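# Remove lens rear cap, place cap and lens

## Task

Pull the rear cap off the lens, leave the cap lying on the table, and put the lens down on the table as well.

## Robot and tools

Robot: two six-joint arms, left_arm and right_arm, each ending in a parallel two-finger gripper with a wrist camera. Left_arm's base sits near (-0.043, +0.308, 0) m and right_arm's near (+0.044, -0.310, 0) m in the scene frame, both facing nearly along +x. A camera stand is fixed behind the arms.

Frames: the scene frame has its origin at table-top height, midway between the nominal bases, with +z up, +x out over the table and left_arm on the +y side. Arm and image sides are unrelated. Each gripper's reported end_effector_position (metres) and end_effector_quat_wxyz are in that arm's own base frame. They can be off by a few centimetres, more when the arm reaches far. The fixed cameras and the table use the scene frame. On the gripper, +z points along the fingers and the fingers open along y. The reported position is the point between the pads, about 1 cm short of the tips.

Command rows: every motion command is a row of 14 numbers, even when only one arm moves. The first 7 are for left_arm and the next 7 for right_arm. Each group of 7 is waist, shoulder, elbow, wrist pitch, wrist yaw, wrist roll, then gripper opening. The six joint numbers are absolute target angles in radians, in the same convention as the Joint positions line; they are not offsets. Stated ranges (rad): waist -2.880..2.880, shoulder 0.000..3.142, elbow 0.000..3.019, wrist pitch -1.693..1.571, wrist yaw -1.571..1.571, wrist roll -2.094..2.094. Wrist yaw's sign is flipped relative to the URDF in everything you send and read. The actual end stops may differ by up to 0.084 rad. A target beyond a range by more than that, and further out than the present angle, gets the call refused. A target past the real end is clipped there, and the result may then say "joint sent to its limit". Opening runs from -1 (closed) to +1 (fully open, 0.094 m between pads). It is an absolute command on the grip_measured scale. A 0 is a real command, so to keep a gripper unchanged, resend its current value.

execute_actions(actions, cameras): actions is a list of actions. Each action is a list of up to 15 rows, and each row is one 1/30 s control step. If an action has fewer than 15 rows, its last row is held for the remaining steps. An empty list just reports state and images. cameras picks which images come back: names are cam_high, cam_low, cam_left_wrist, cam_right_wrist; [] gives none; omitted, null or ["all"] gives all. An unknown name makes the whole call invalid. Per step, each joint's target is kept within a set lead of its measured angle. An arm's targets are scaled back if they would shift its gripper more than 110 mm in one step.

move(target, speed, blend, opening_speed, blocking, cameras): target is one 14-number row or a list of up to 15 rows (absolute joint angles plus openings). The whole list must fit in 10 s. All joints travel together, so grippers sweep curved paths, with no avoidance of obstacles or the other arm. speed (rad/s, 0.01 to 12.57, default 0.5) caps the joint that has the most distance to cover. Give one value, or one per target. blend (rad) rounds corners at intermediate targets. opening_speed (0.2 or more, scale units per second) ramps the fingers gradually; use it when closing on something fragile. blocking=false returns after about 0.5 s while motion continues, and a new move replaces the running one. The result adds a "move:" line, for example done, off_target (resting with a joint more than 0.035 rad away), moving, held or fault, and possibly limits=held. done or off_target does not tell you about contact.

wait(seconds 0 to 10): lets time pass while holding the last commands. stop: brakes a running move. zoom_image(camera, region [x0,y0,x1,y1] in pixels, at most 504 by 504): enlarges part of that camera's newest image. Images are 896x504. read_manual(section="licences") gives licence text only. finished_scene(scene): ends the current scene, giving its number, and cannot be undone.

Result lines: Joint positions and Joint velocities give one block per arm in joint order, then the pad gap (m, m/s). Joint targets shows what the joints are driven toward now; resend it to hold still. Tool commands gives current gripper commands. Joint torques include the arm's own weight, carry offsets and noise, and numbers 3 and 4 wrap at ±28 N m. "joint command not followed" means the clearance check altered some steps. "within noise" means the arm is at rest. Watch for MOTOR HOT and OVER-TEMPERATURE FAULT lines. A fault drops the arm for 30 s or more.

Gripping: an empty grip_measured can read up to about 2.7 mm wide. To squeeze, command roughly 0.05 below the touch reading, or about 0.11 for small or round parts. To release, command well above the reading. Pads exert roughly 50 to 64 N each.

Avoid: arms pressing or colliding with each other, and grippers closing on the other arm's fingers. Also avoid fast impacts, hard pushes into the table or fixed things, and releasing parts while they are moving. Do not let anything fall or leave it off the table, which fails the task. Loose objects may get brief random pushes. Long stretched-out holding heats motors, so set loads down rather than holding them in the air.

Each tool is called after ">>>" in YAML: its name, and indented under it one key for each argument.

## Session

>>> execute_actions:
  actions: []

Scene clock: 0.00 s.
left_arm: end_effector_position=(+0.2610, -0.3546, +0.2430) grip_measured=+1.000 end_effector_quat_wxyz=(-0.027, -0.474, +0.877, +0.075) | right_arm: end_effector_position=(+0.2120, +0.0960, +0.1624) grip_measured=+1.000 end_effector_quat_wxyz=(+0.233, +0.149, +0.955, +0.112)
Joint positions: left_arm=[-0.923 1.592 1.54 -1.676 -0.031 -1.912 0.094] | right_arm=[0.506 0.527 0.522 -1.052 -0.105 0.787 0.094]
Joint velocities: within noise
Joint torques (N m): no reading
Heat: left arm: hottest wrist roll 31 °C; right arm: hottest elbow 37 °C.
Joint targets: left_arm=[-0.923 1.593 1.564 -1.676 -0.031 -1.912] | right_arm=[0.506 0.528 0.554 -1.049 -0.105 0.787]
Tool commands: left_gripper/opening=+1.0 right_gripper/opening=+1.0

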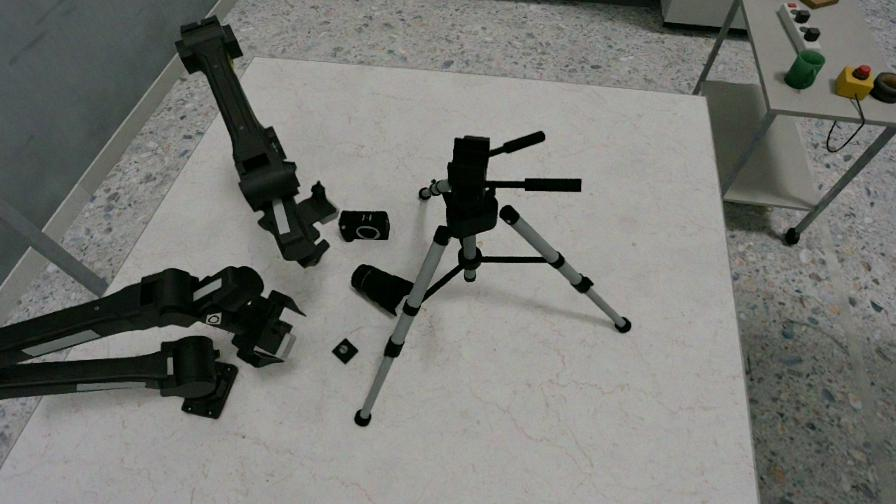

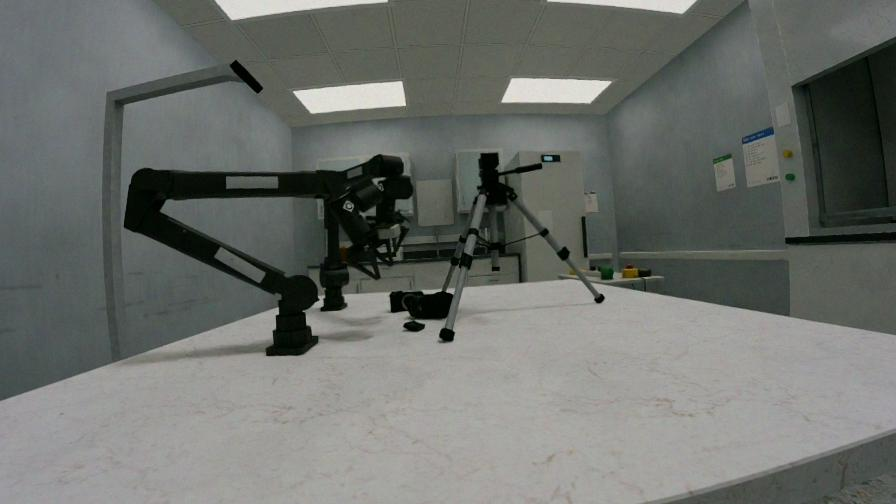

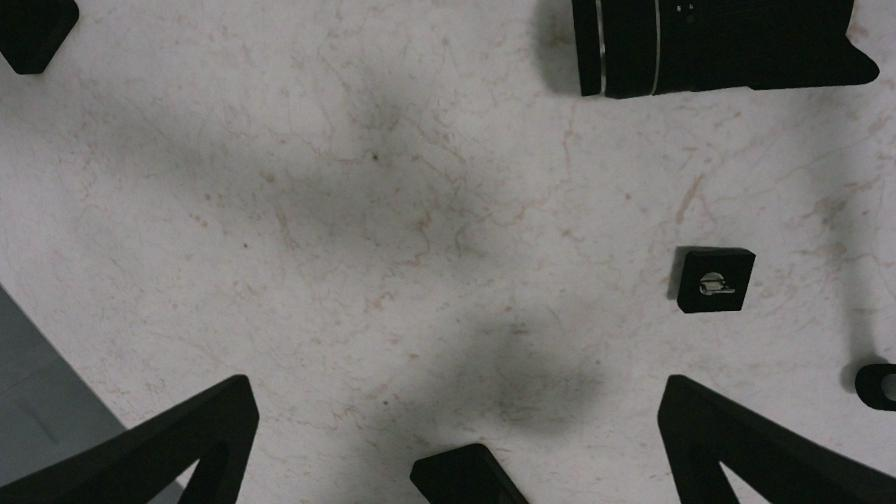

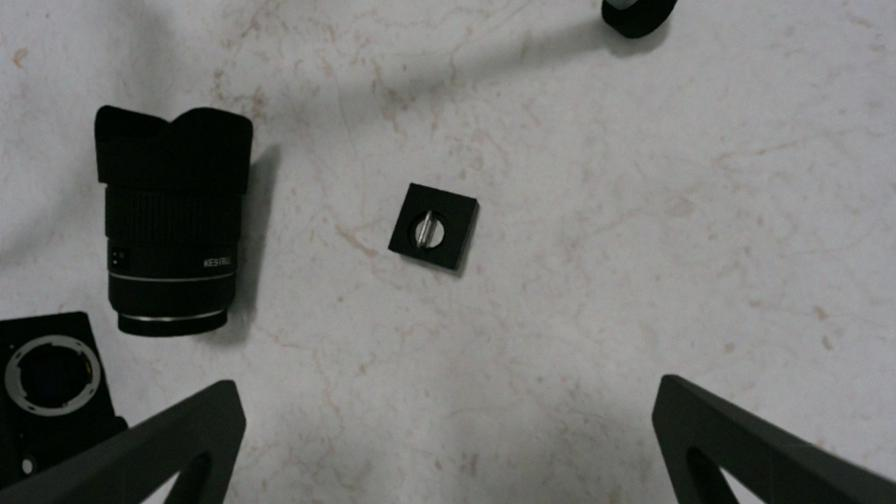

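>>> zoom_image:
  camera: "cam_high"
  region: [220, 180, 460, 380]

>>> zoom_image:
  camera: "cam_right_wrist"
  region: [0, 90, 500, 480]

>>> zoom_image:
  camera: "cam_left_wrist"
  region: [450, 0, 895, 400]

>>> zoom_image:
  camera: "cam_low"
  region: [330, 200, 530, 350]

Scaled by 2.100.

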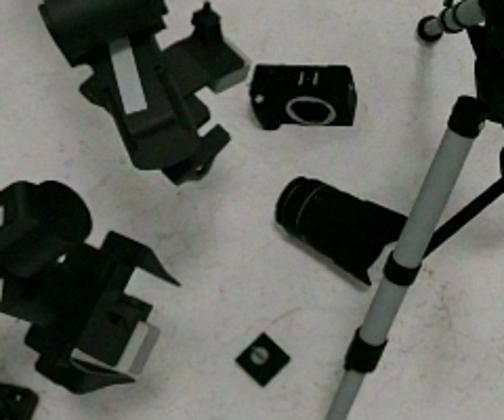

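Scaled by 1.008.

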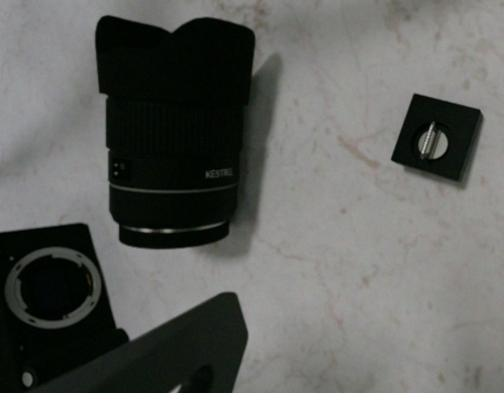

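Scaled by 1.133.

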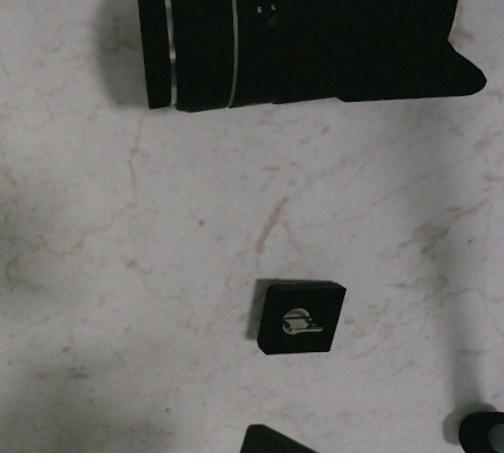

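Scaled by 2.520.

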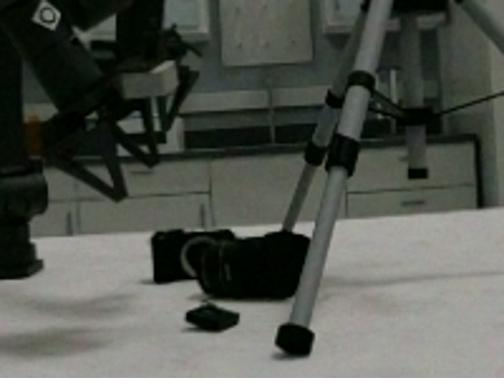

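>>> move:
  target: [-0.45,1.4,1.6,-1.676,0,-0.43,1.0,0.506,0.528,0.554,-1.049,-0.105,0.787,1.0]
  speed: 0.6

>>> move:
  target: [-0.45,1.4,1.6,-1.676,0,-0.43,1.0,0.74,0.485,0.171,0.1,0,0,1.0]
  speed: 0.6

Scene clock: 231.10 s.
left_arm: end_effector_position=(+0.3716, -0.1841, +0.3211) grip_measured=+1.000 end_effector_quat_wxyz=(+0.015, +0.009, +1.000, -0.009) | right_arm: end_effector_position=(+0.2120, +0.0960, +0.1624) grip_measured=+1.000 end_effector_quat_wxyz=(+0.233, +0.149, +0.955, +0.112)
Joint positions: left_arm=[-0.458 1.409 1.55 -1.676 -0.003 -0.439 0.094] | right_arm=[0.506 0.527 0.522 -1.052 -0.105 0.787 0.094]
Joint velocities: within noise
Joint torques (N m): left_arm=[-0.67 -12.1 12.33 0.36 0.29 0.1] | right_arm=[0.15 0.32 11.44 0.94 -0.02 0.08]
Heat: left arm: hottest elbow 38 °C; right arm: hottest elbow 47 °C.
Joint targets: left_arm=[-0.450 1.400 1.600 -1.676 0.000 -0.430] | right_arm=[0.506 0.528 0.554 -1.049 -0.105 0.787]
move: off_target (left_arm); left_arm: the elbow is farthest, 0.050 rad from its target

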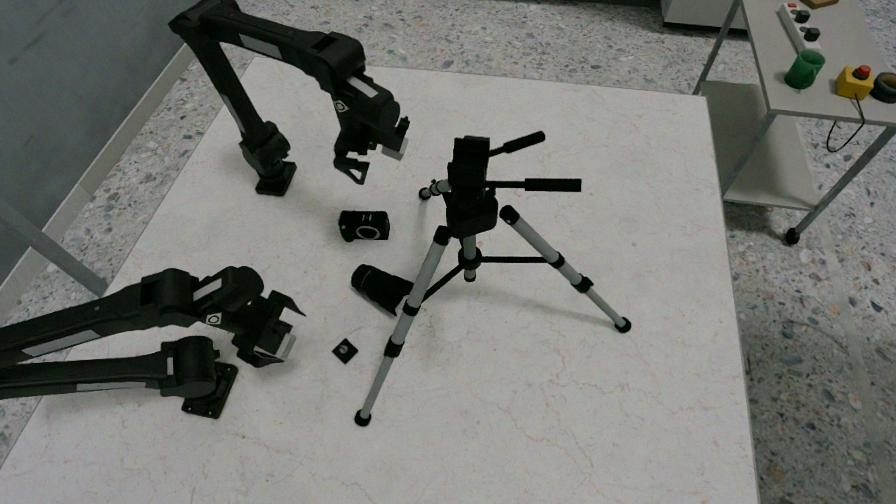

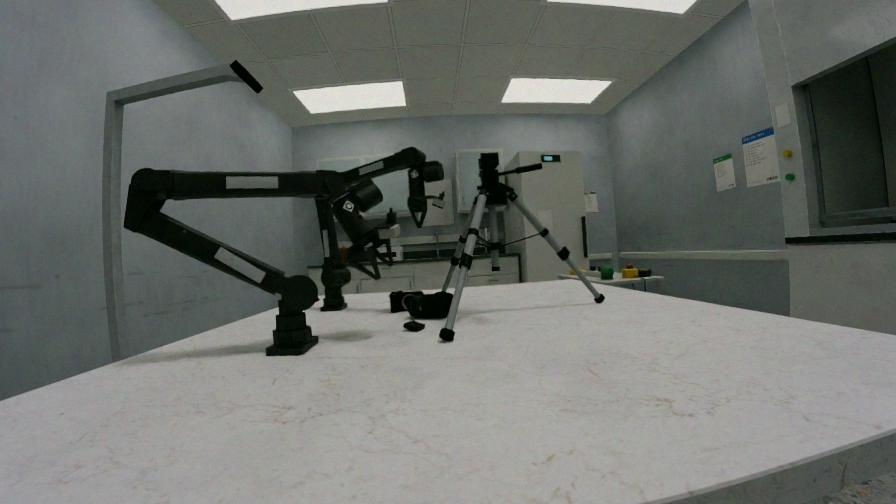

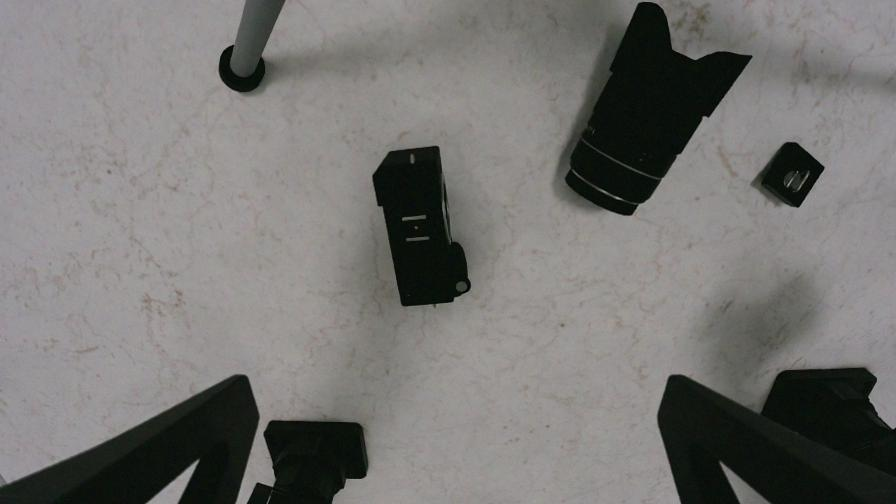

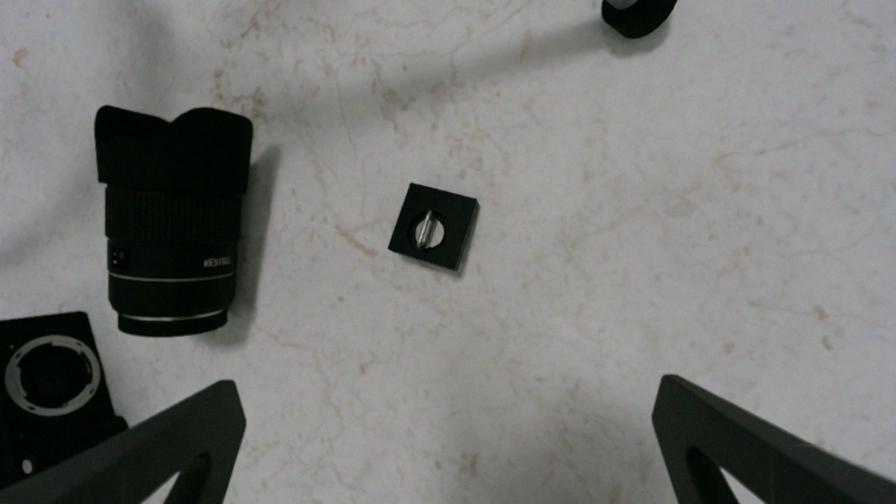

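Scene clock: 233.93 s.
left_arm: end_effector_position=(+0.3716, -0.1841, +0.3211) grip_measured=+1.000 end_effector_quat_wxyz=(+0.015, +0.010, +1.000, -0.009) | right_arm: end_effector_position=(+0.2426, +0.2172, +0.1968) grip_measured=+1.000 end_effector_quat_wxyz=(+0.579, -0.276, +0.733, +0.224)
Joint positions: left_arm=[-0.458 1.409 1.55 -1.676 -0.003 -0.438 0.094] | right_arm=[0.734 0.492 0.184 0.078 -0.004 0.01 0.094]
Joint velocities: within noise
Joint torques (N m): left_arm=[-0.5 -12.1 12.3 0.4 0.3 0.09] | right_arm=[0.97 -1.61 8.43 2.17 0.18 0]
Heat: left arm: hottest elbow 39 °C; right arm: hottest elbow 47 °C.
Joint targets: left_arm=[-0.450 1.400 1.600 -1.676 0.000 -0.430] | right_arm=[0.740 0.485 0.171 0.100 0.000 0.000]
move: off_target (left_arm); left_arm: the elbow is farthest, 0.050 rad from its target

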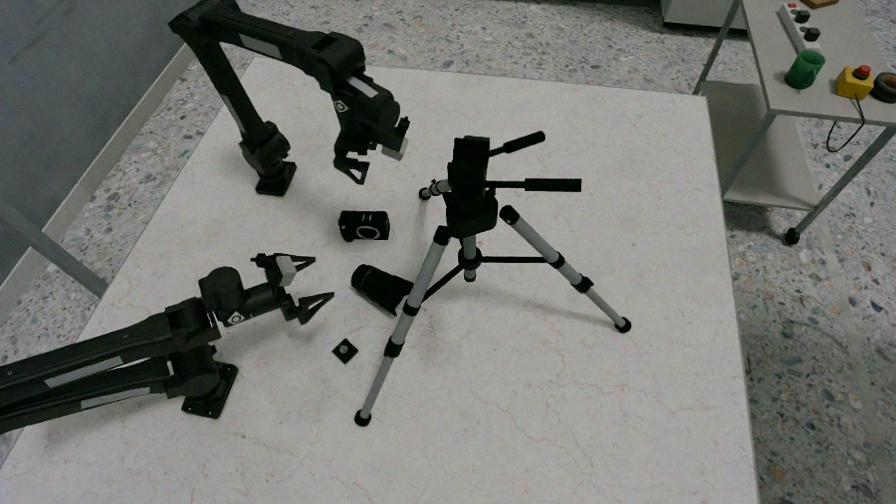

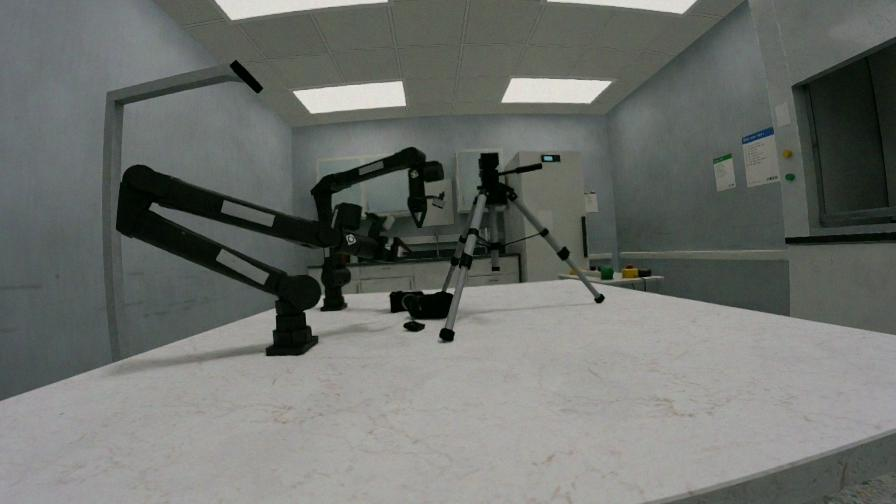

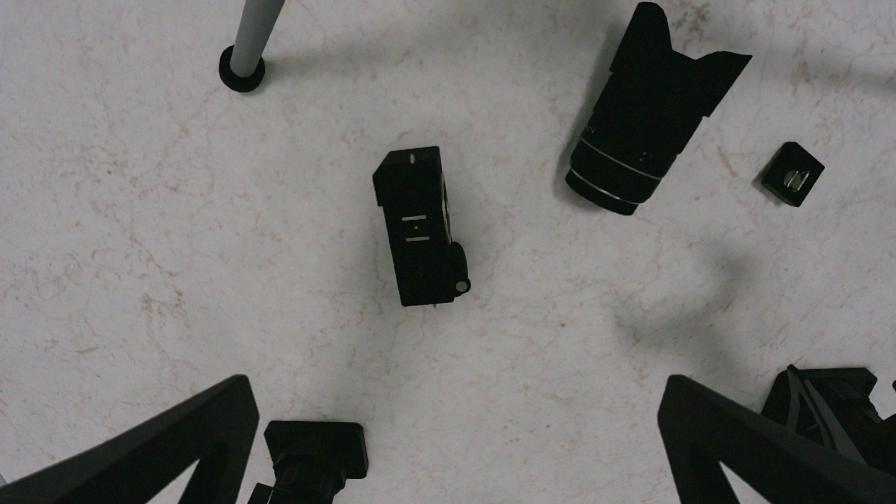

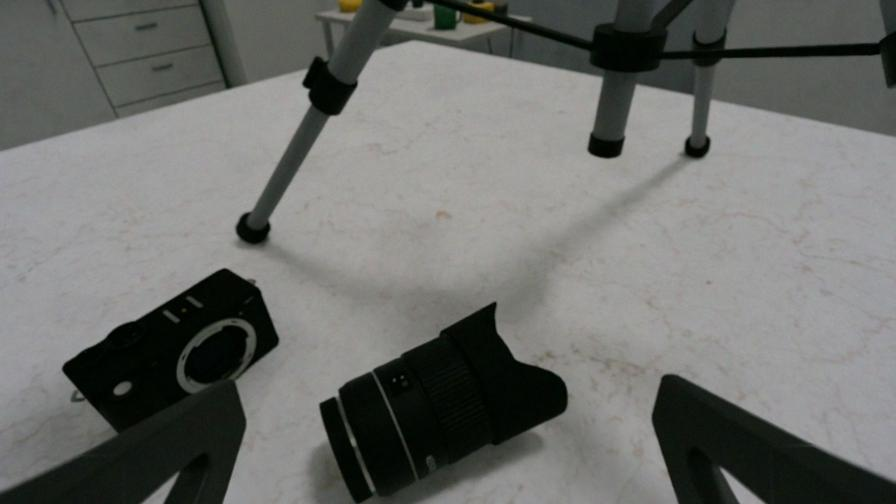

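>>> move:
  target: [-0.45,1.4,1.6,-1.676,0,-0.43,1.0,0.35,0.485,0.171,0.1,0,0,1.0]
  speed: 0.6
  cameras: []

>>> move:
  target: [-0.727,1.706,1.52,-1.338,0,-0.274,1.0,0.35,0.485,0.171,0.1,0,0,1.0]
  speed: 0.5

Scene clock: 318.43 s.
left_arm: end_effector_position=(+0.3716, -0.1841, +0.3211) grip_measured=+1.000 end_effector_quat_wxyz=(+0.015, +0.010, +1.000, -0.009) | right_arm: end_effector_position=(+0.3054, +0.1130, +0.1968) grip_measured=+1.000 end_effector_quat_wxyz=(+0.611, -0.135, +0.772, +0.112)
Joint positions: left_arm=[-0.458 1.409 1.55 -1.676 -0.003 -0.438 0.094] | right_arm=[0.357 0.492 0.184 0.078 -0.002 0.009 0.094]
Joint velocities: within noise
Joint torques (N m): left_arm=[-0.62 -11.99 12.37 0.35 0.3 0.09] | right_arm=[-0.73 -1.08 8.65 2.35 0.2 -0.08]
Heat: left arm: hottest elbow 44 °C; right arm: hottest elbow 46 °C.
Joint targets: left_arm=[-0.450 1.400 1.600 -1.676 0.000 -0.430] | right_arm=[0.350 0.485 0.171 0.100 0.000 0.000]
move: off_target (left_arm); left_arm: the elbow is farthest, 0.050 rad from its target
No camera images: "cameras" was empty.

Scene clock: 319.90 s.
left_arm: end_effector_position=(+0.3894, -0.3480, +0.1747) grip_measured=+1.000 end_effector_quat_wxyz=(+0.011, +0.221, +0.975, -0.007) | right_arm: end_effector_position=(+0.3055, +0.1128, +0.1968) grip_measured=+1.000 end_effector_quat_wxyz=(+0.611, -0.135, +0.772, +0.112)
Joint positions: left_arm=[-0.728 1.708 1.514 -1.35 -0.002 -0.282 0.094] | right_arm=[0.356 0.492 0.184 0.078 -0.002 0.009 0.094]
Joint velocities: within noise
Joint torques (N m): left_arm=[-0.97 -15.85 8.81 0.95 0.25 0.07] | right_arm=[-0.26 -1.03 8.53 2.41 0.19 -0.02]
Heat: left arm: hottest elbow 44 °C; right arm: hottest elbow 46 °C.
Joint targets: left_arm=[-0.727 1.706 1.520 -1.338 0.000 -0.274] | right_arm=[0.350 0.485 0.171 0.100 0.000 0.000]
move: done

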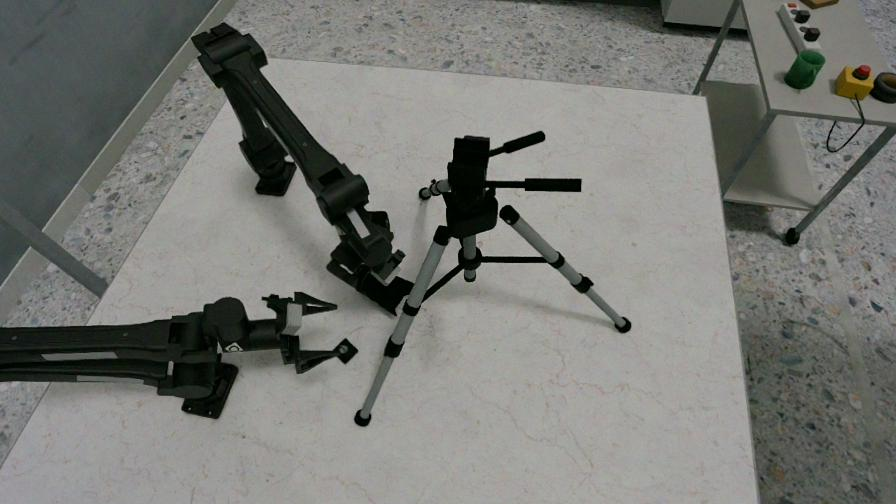

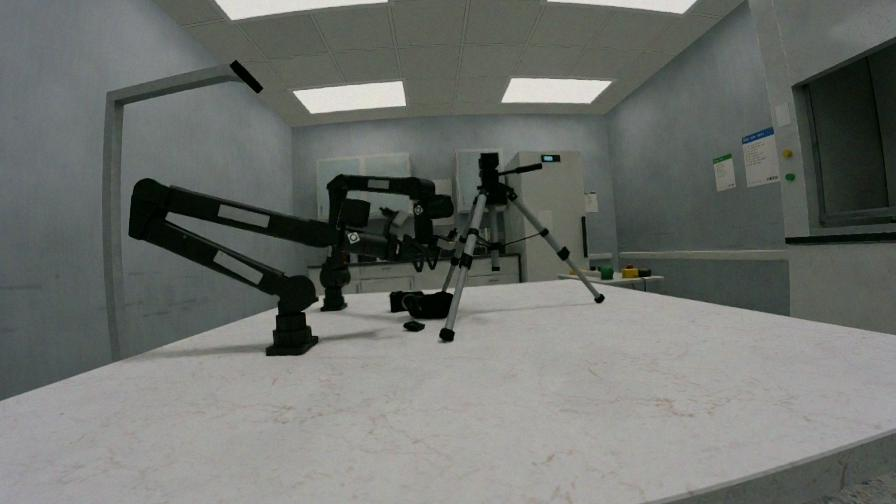

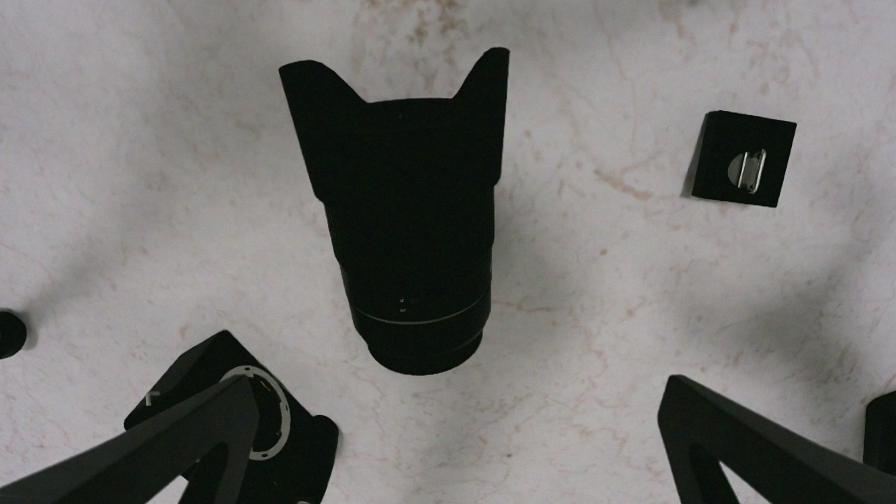

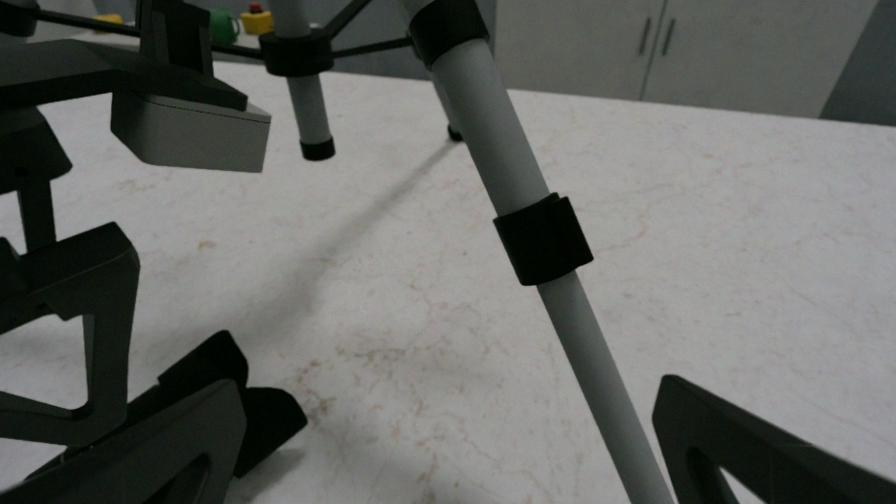

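>>> move:
  target: [-0.717,1.682,1.310,-1.182,0,-0.345,1.0,0.35,0.485,0.171,0.1,0,0,1.0]
  speed: 0.4

Scene clock: 358.47 s.
left_arm: end_effector_position=(+0.3643, -0.3250, +0.1068) grip_measured=+1.000 end_effector_quat_wxyz=(-0.003, +0.194, +0.981, +0.001) | right_arm: end_effector_position=(+0.3055, +0.1128, +0.1968) grip_measured=+1.000 end_effector_quat_wxyz=(+0.611, -0.135, +0.772, +0.112)
Joint positions: left_arm=[-0.727 1.694 1.31 -1.193 -0.002 -0.337 0.094] | right_arm=[0.356 0.492 0.184 0.078 -0.002 0.009 0.094]
Joint velocities: within noise
Joint torques (N m): left_arm=[-0.5 -15.68 7.88 0.76 0.24 -0.08] | right_arm=[-0.67 -0.21 8.59 2.48 0.17 -0.02]
Heat: left arm: hottest elbow 44 °C; right arm: hottest elbow 45 °C.
Joint targets: left_arm=[-0.717 1.682 1.310 -1.182 0.000 -0.345] | right_arm=[0.350 0.485 0.171 0.100 0.000 0.000]
move: done

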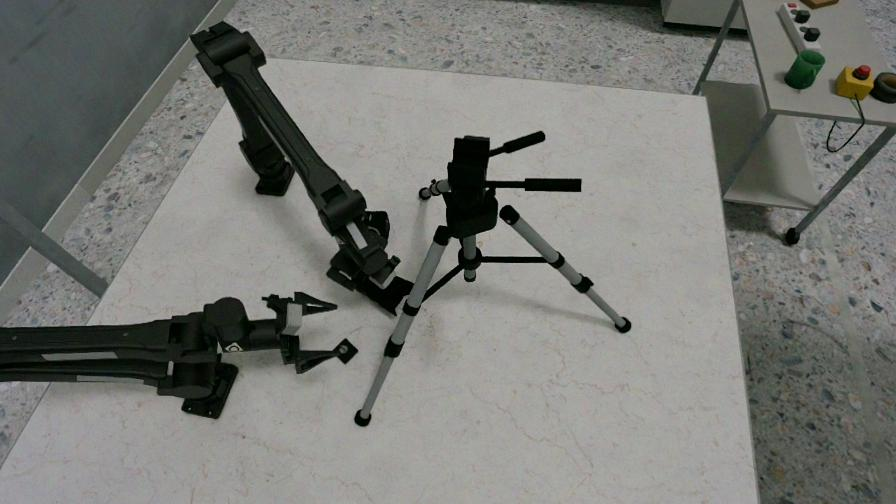

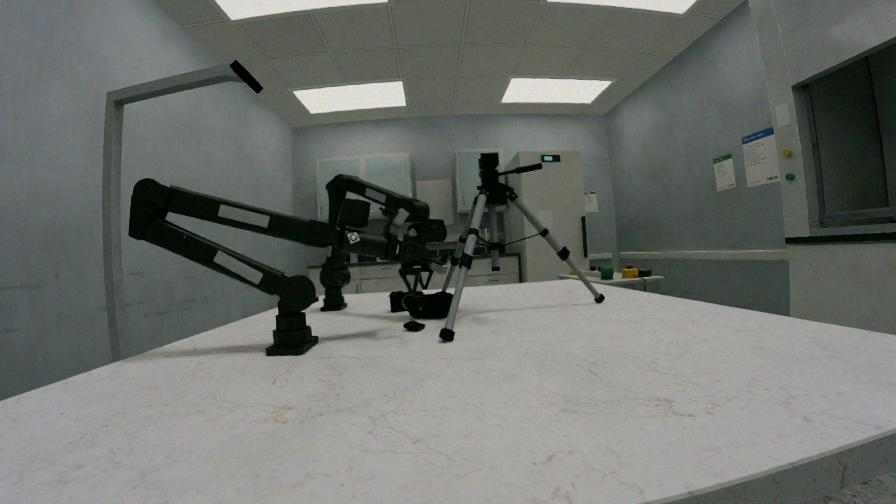

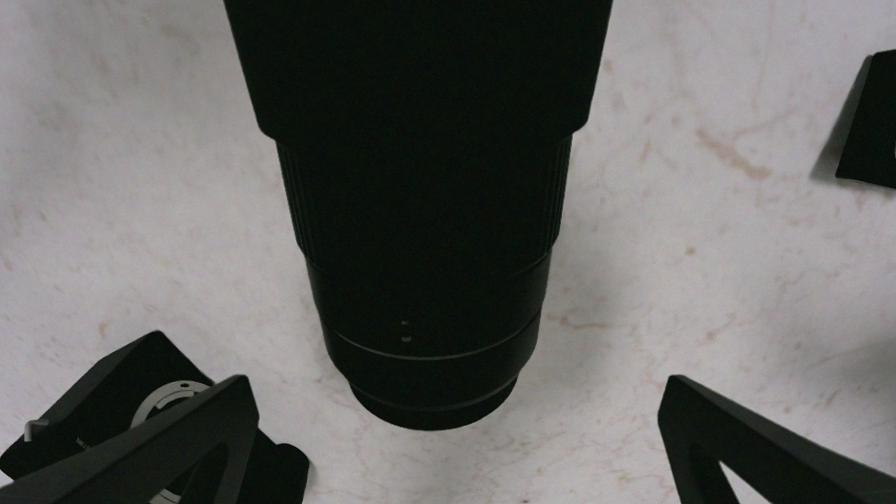

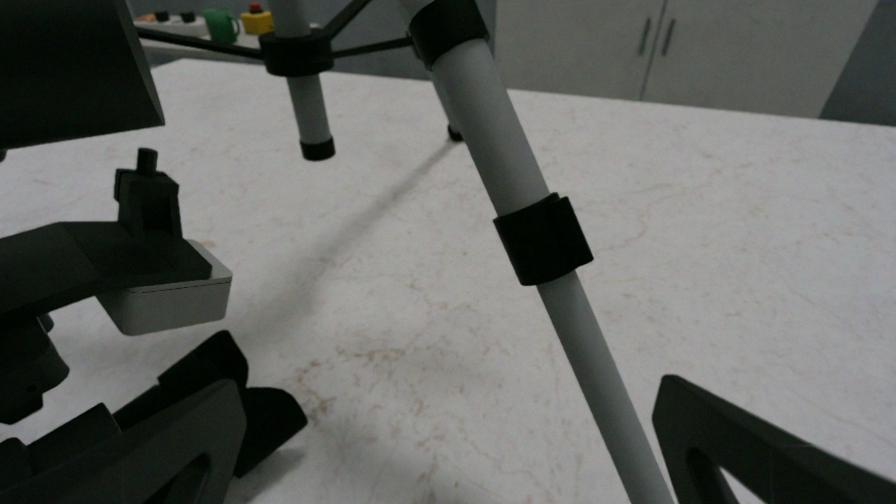

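>>> move:
  target: [-0.675,1.845,1.515,-1.468,-0.079,-0.300,1.0,0.35,0.485,0.171,0.1,0,0,1.0]
  speed: 0.3

Scene clock: 476.70 s.
left_arm: end_effector_position=(+0.3639, -0.3145, +0.1047) grip_measured=+1.000 end_effector_quat_wxyz=(-0.126, +0.181, +0.975, +0.026) | right_arm: end_effector_position=(+0.3055, +0.1128, +0.1968) grip_measured=+1.000 end_effector_quat_wxyz=(+0.611, -0.135, +0.772, +0.112)
Joint positions: left_arm=[-0.685 1.828 1.467 -1.457 -0.075 -0.308 0.094] | right_arm=[0.356 0.492 0.184 0.078 -0.002 0.009 0.094]
Joint velocities: within noise
Joint torques (N m): left_arm=[-0.5 -15.38 11.22 -0.68 -0.06 0.09] | right_arm=[-0.38 -1.14 8.68 2.35 0.11 -0.02]
Heat: left arm: hottest elbow 38 °C; right arm: hottest elbow 45 °C.
Joint targets: left_arm=[-0.675 1.845 1.515 -1.468 -0.079 -0.300] | right_arm=[0.350 0.485 0.171 0.100 0.000 0.000]
move: off_target (left_arm); left_arm: the elbow is farthest, 0.048 rad from its target

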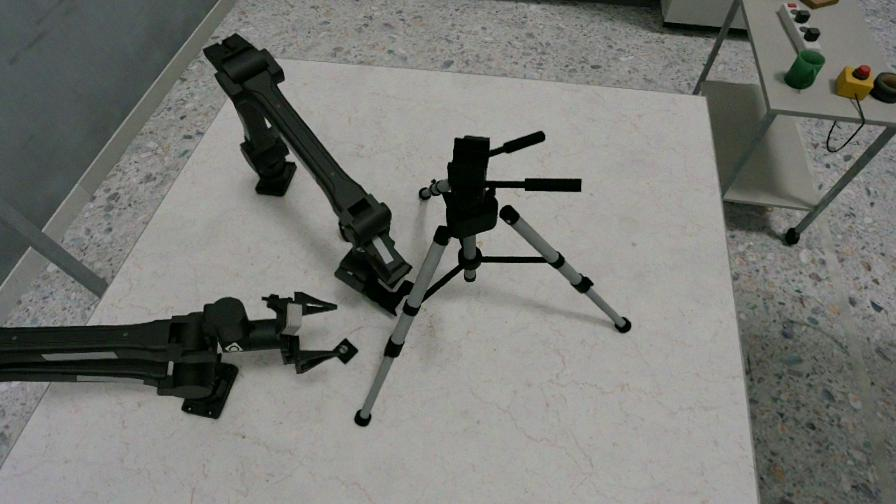

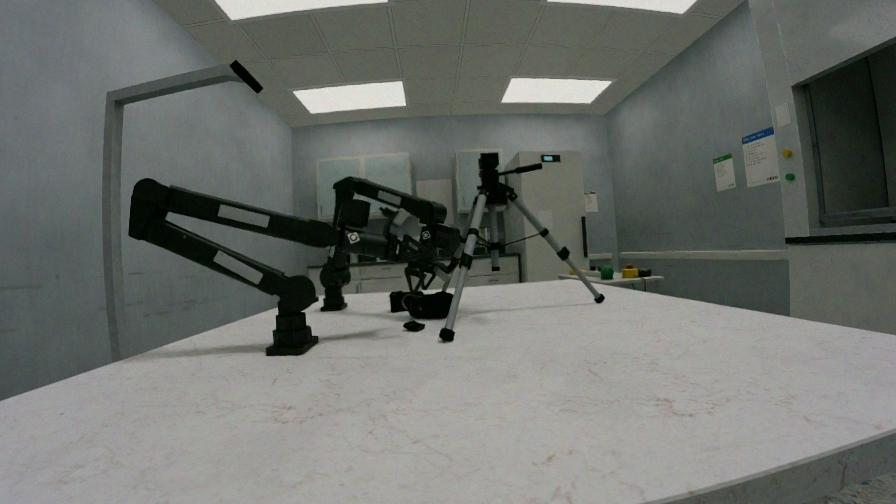

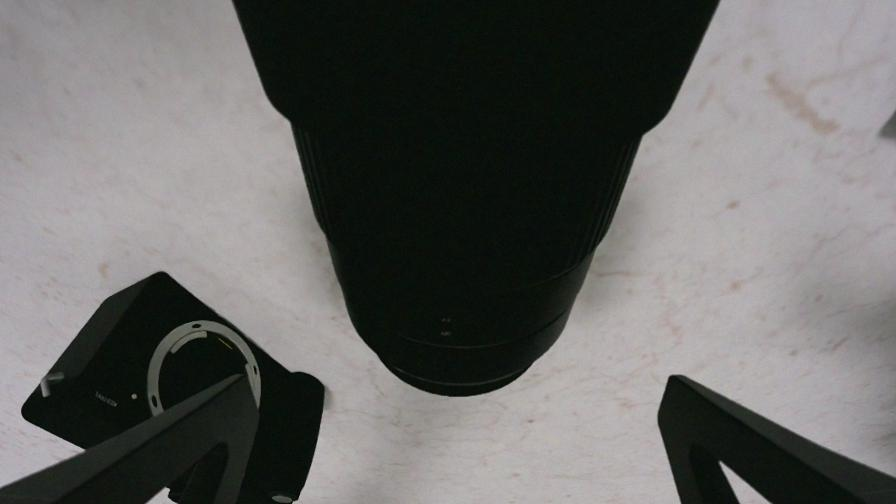

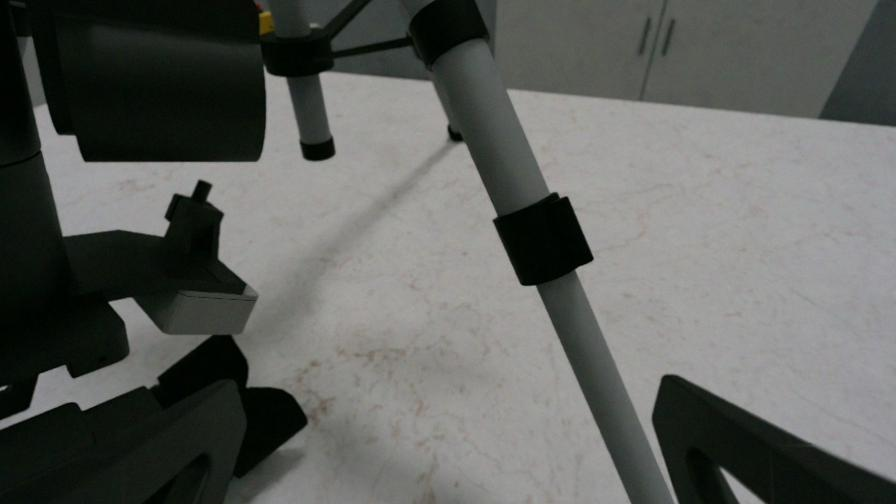

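>>> move:
  target: [-0.686,1.859,1.410,-1.365,-0.082,-0.305,1.0,0.35,0.485,0.171,0.1,0,0,1.0]
  speed: 0.2
  cameras: ["cam_left_wrist","cam_right_wrist"]

Scene clock: 505.17 s.
left_arm: end_effector_position=(+0.3608, -0.3126, +0.0742) grip_measured=+1.000 end_effector_quat_wxyz=(-0.125, +0.181, +0.975, +0.023) | right_arm: end_effector_position=(+0.3055, +0.1128, +0.1968) grip_measured=+1.000 end_effector_quat_wxyz=(+0.611, -0.135, +0.772, +0.112)
Joint positions: left_arm=[-0.685 1.847 1.41 -1.375 -0.078 -0.308 0.094] | right_arm=[0.356 0.492 0.184 0.078 -0.002 0.009 0.094]
Joint velocities: within noise
Joint torques (N m): left_arm=[-1.44 -16.09 7.31 0.29 -0.09 0.02] | right_arm=[0.32 -0.67 8.43 2.4 0.17 -0.02]
Heat: left arm: hottest elbow 40 °C; right arm: hottest elbow 45 °C.
Joint targets: left_arm=[-0.686 1.859 1.410 -1.365 -0.082 -0.305] | right_arm=[0.350 0.485 0.171 0.100 0.000 0.000]
move: done
Images, in order (width x height): cam_left_wrist 896x504, cam_right_wrist 896x504.

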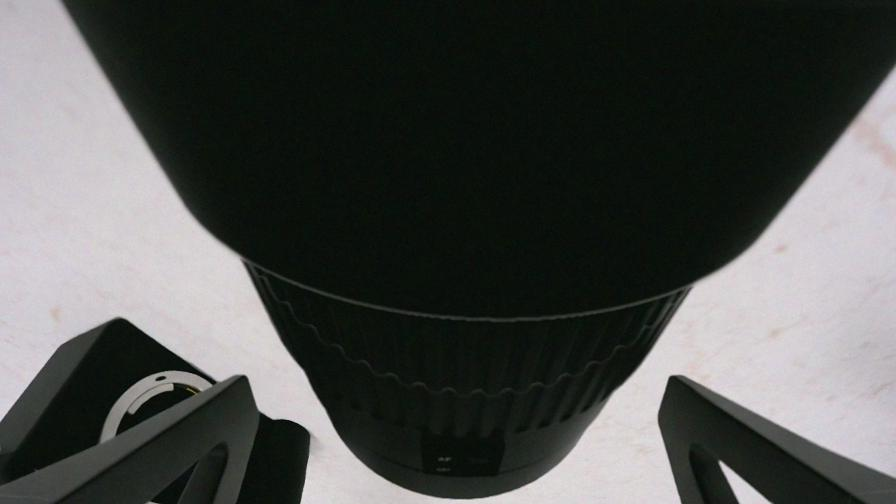

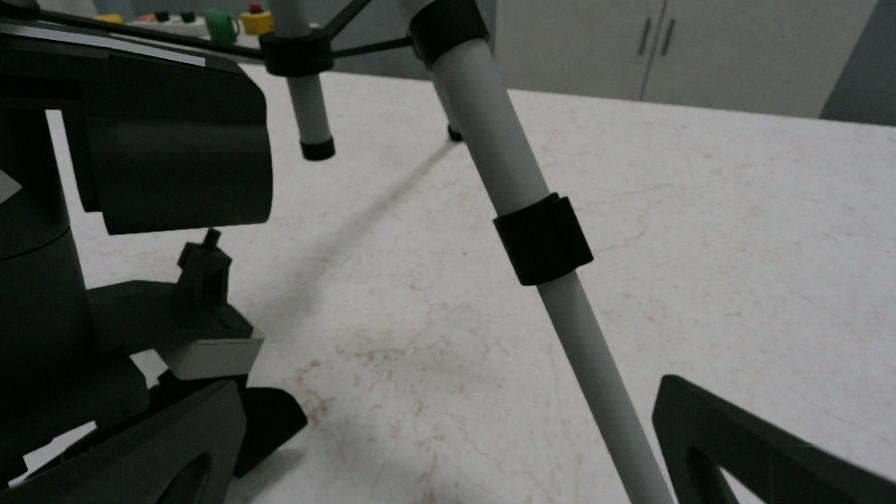

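>>> move:
  target: [-0.686,1.890,1.362,-1.292,-0.082,-0.305,1.0,0.35,0.485,0.171,0.1,0,0,1.0]
  speed: 0.15

Scene clock: 521.93 s.
left_arm: end_effector_position=(+0.3633, -0.3147, +0.0538) grip_measured=+1.000 end_effector_quat_wxyz=(-0.112, +0.182, +0.977, +0.017) | right_arm: end_effector_position=(+0.3055, +0.1128, +0.1968) grip_measured=+1.000 end_effector_quat_wxyz=(+0.611, -0.135, +0.772, +0.112)
Joint positions: left_arm=[-0.685 1.861 1.375 -1.298 -0.078 -0.308 0.094] | right_arm=[0.356 0.492 0.184 0.078 -0.002 0.009 0.094]
Joint velocities: within noise
Joint torques (N m): left_arm=[-1.32 -14.39 6.24 0.13 -0.06 0.03] | right_arm=[-0.38 -0.67 8.4 2.39 0.13 0]
Heat: left arm: hottest elbow 40 °C; right arm: hottest elbow 45 °C.
Joint targets: left_arm=[-0.686 1.890 1.362 -1.292 -0.082 -0.305] | right_arm=[0.350 0.485 0.171 0.100 0.000 0.000]
move: done

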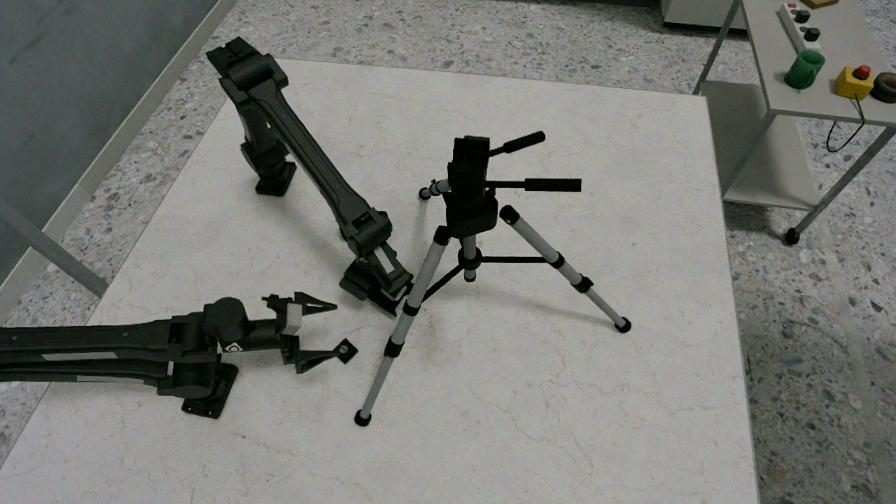

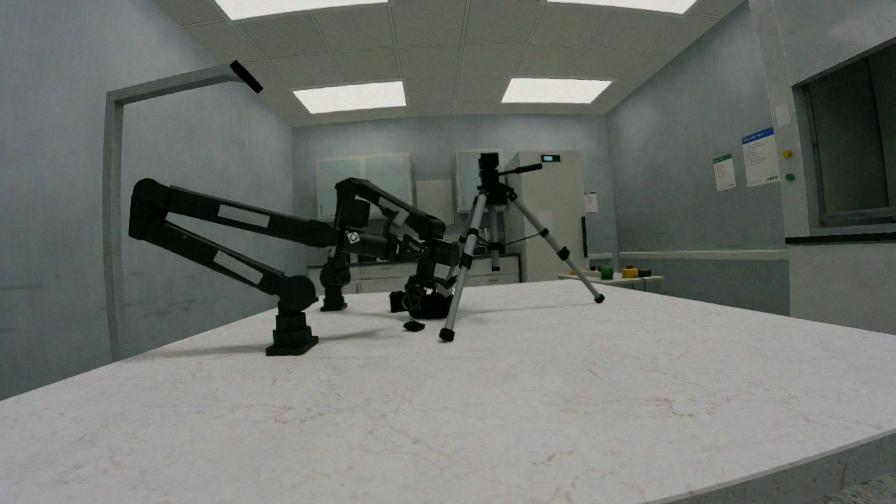

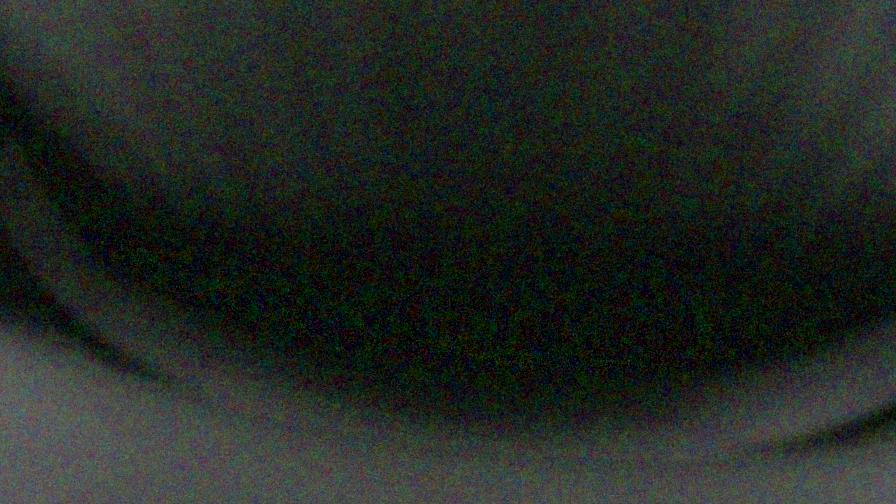

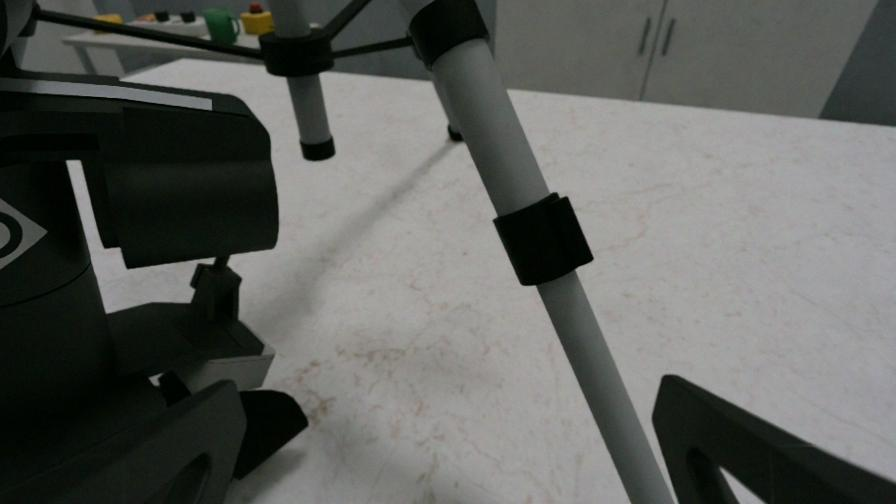

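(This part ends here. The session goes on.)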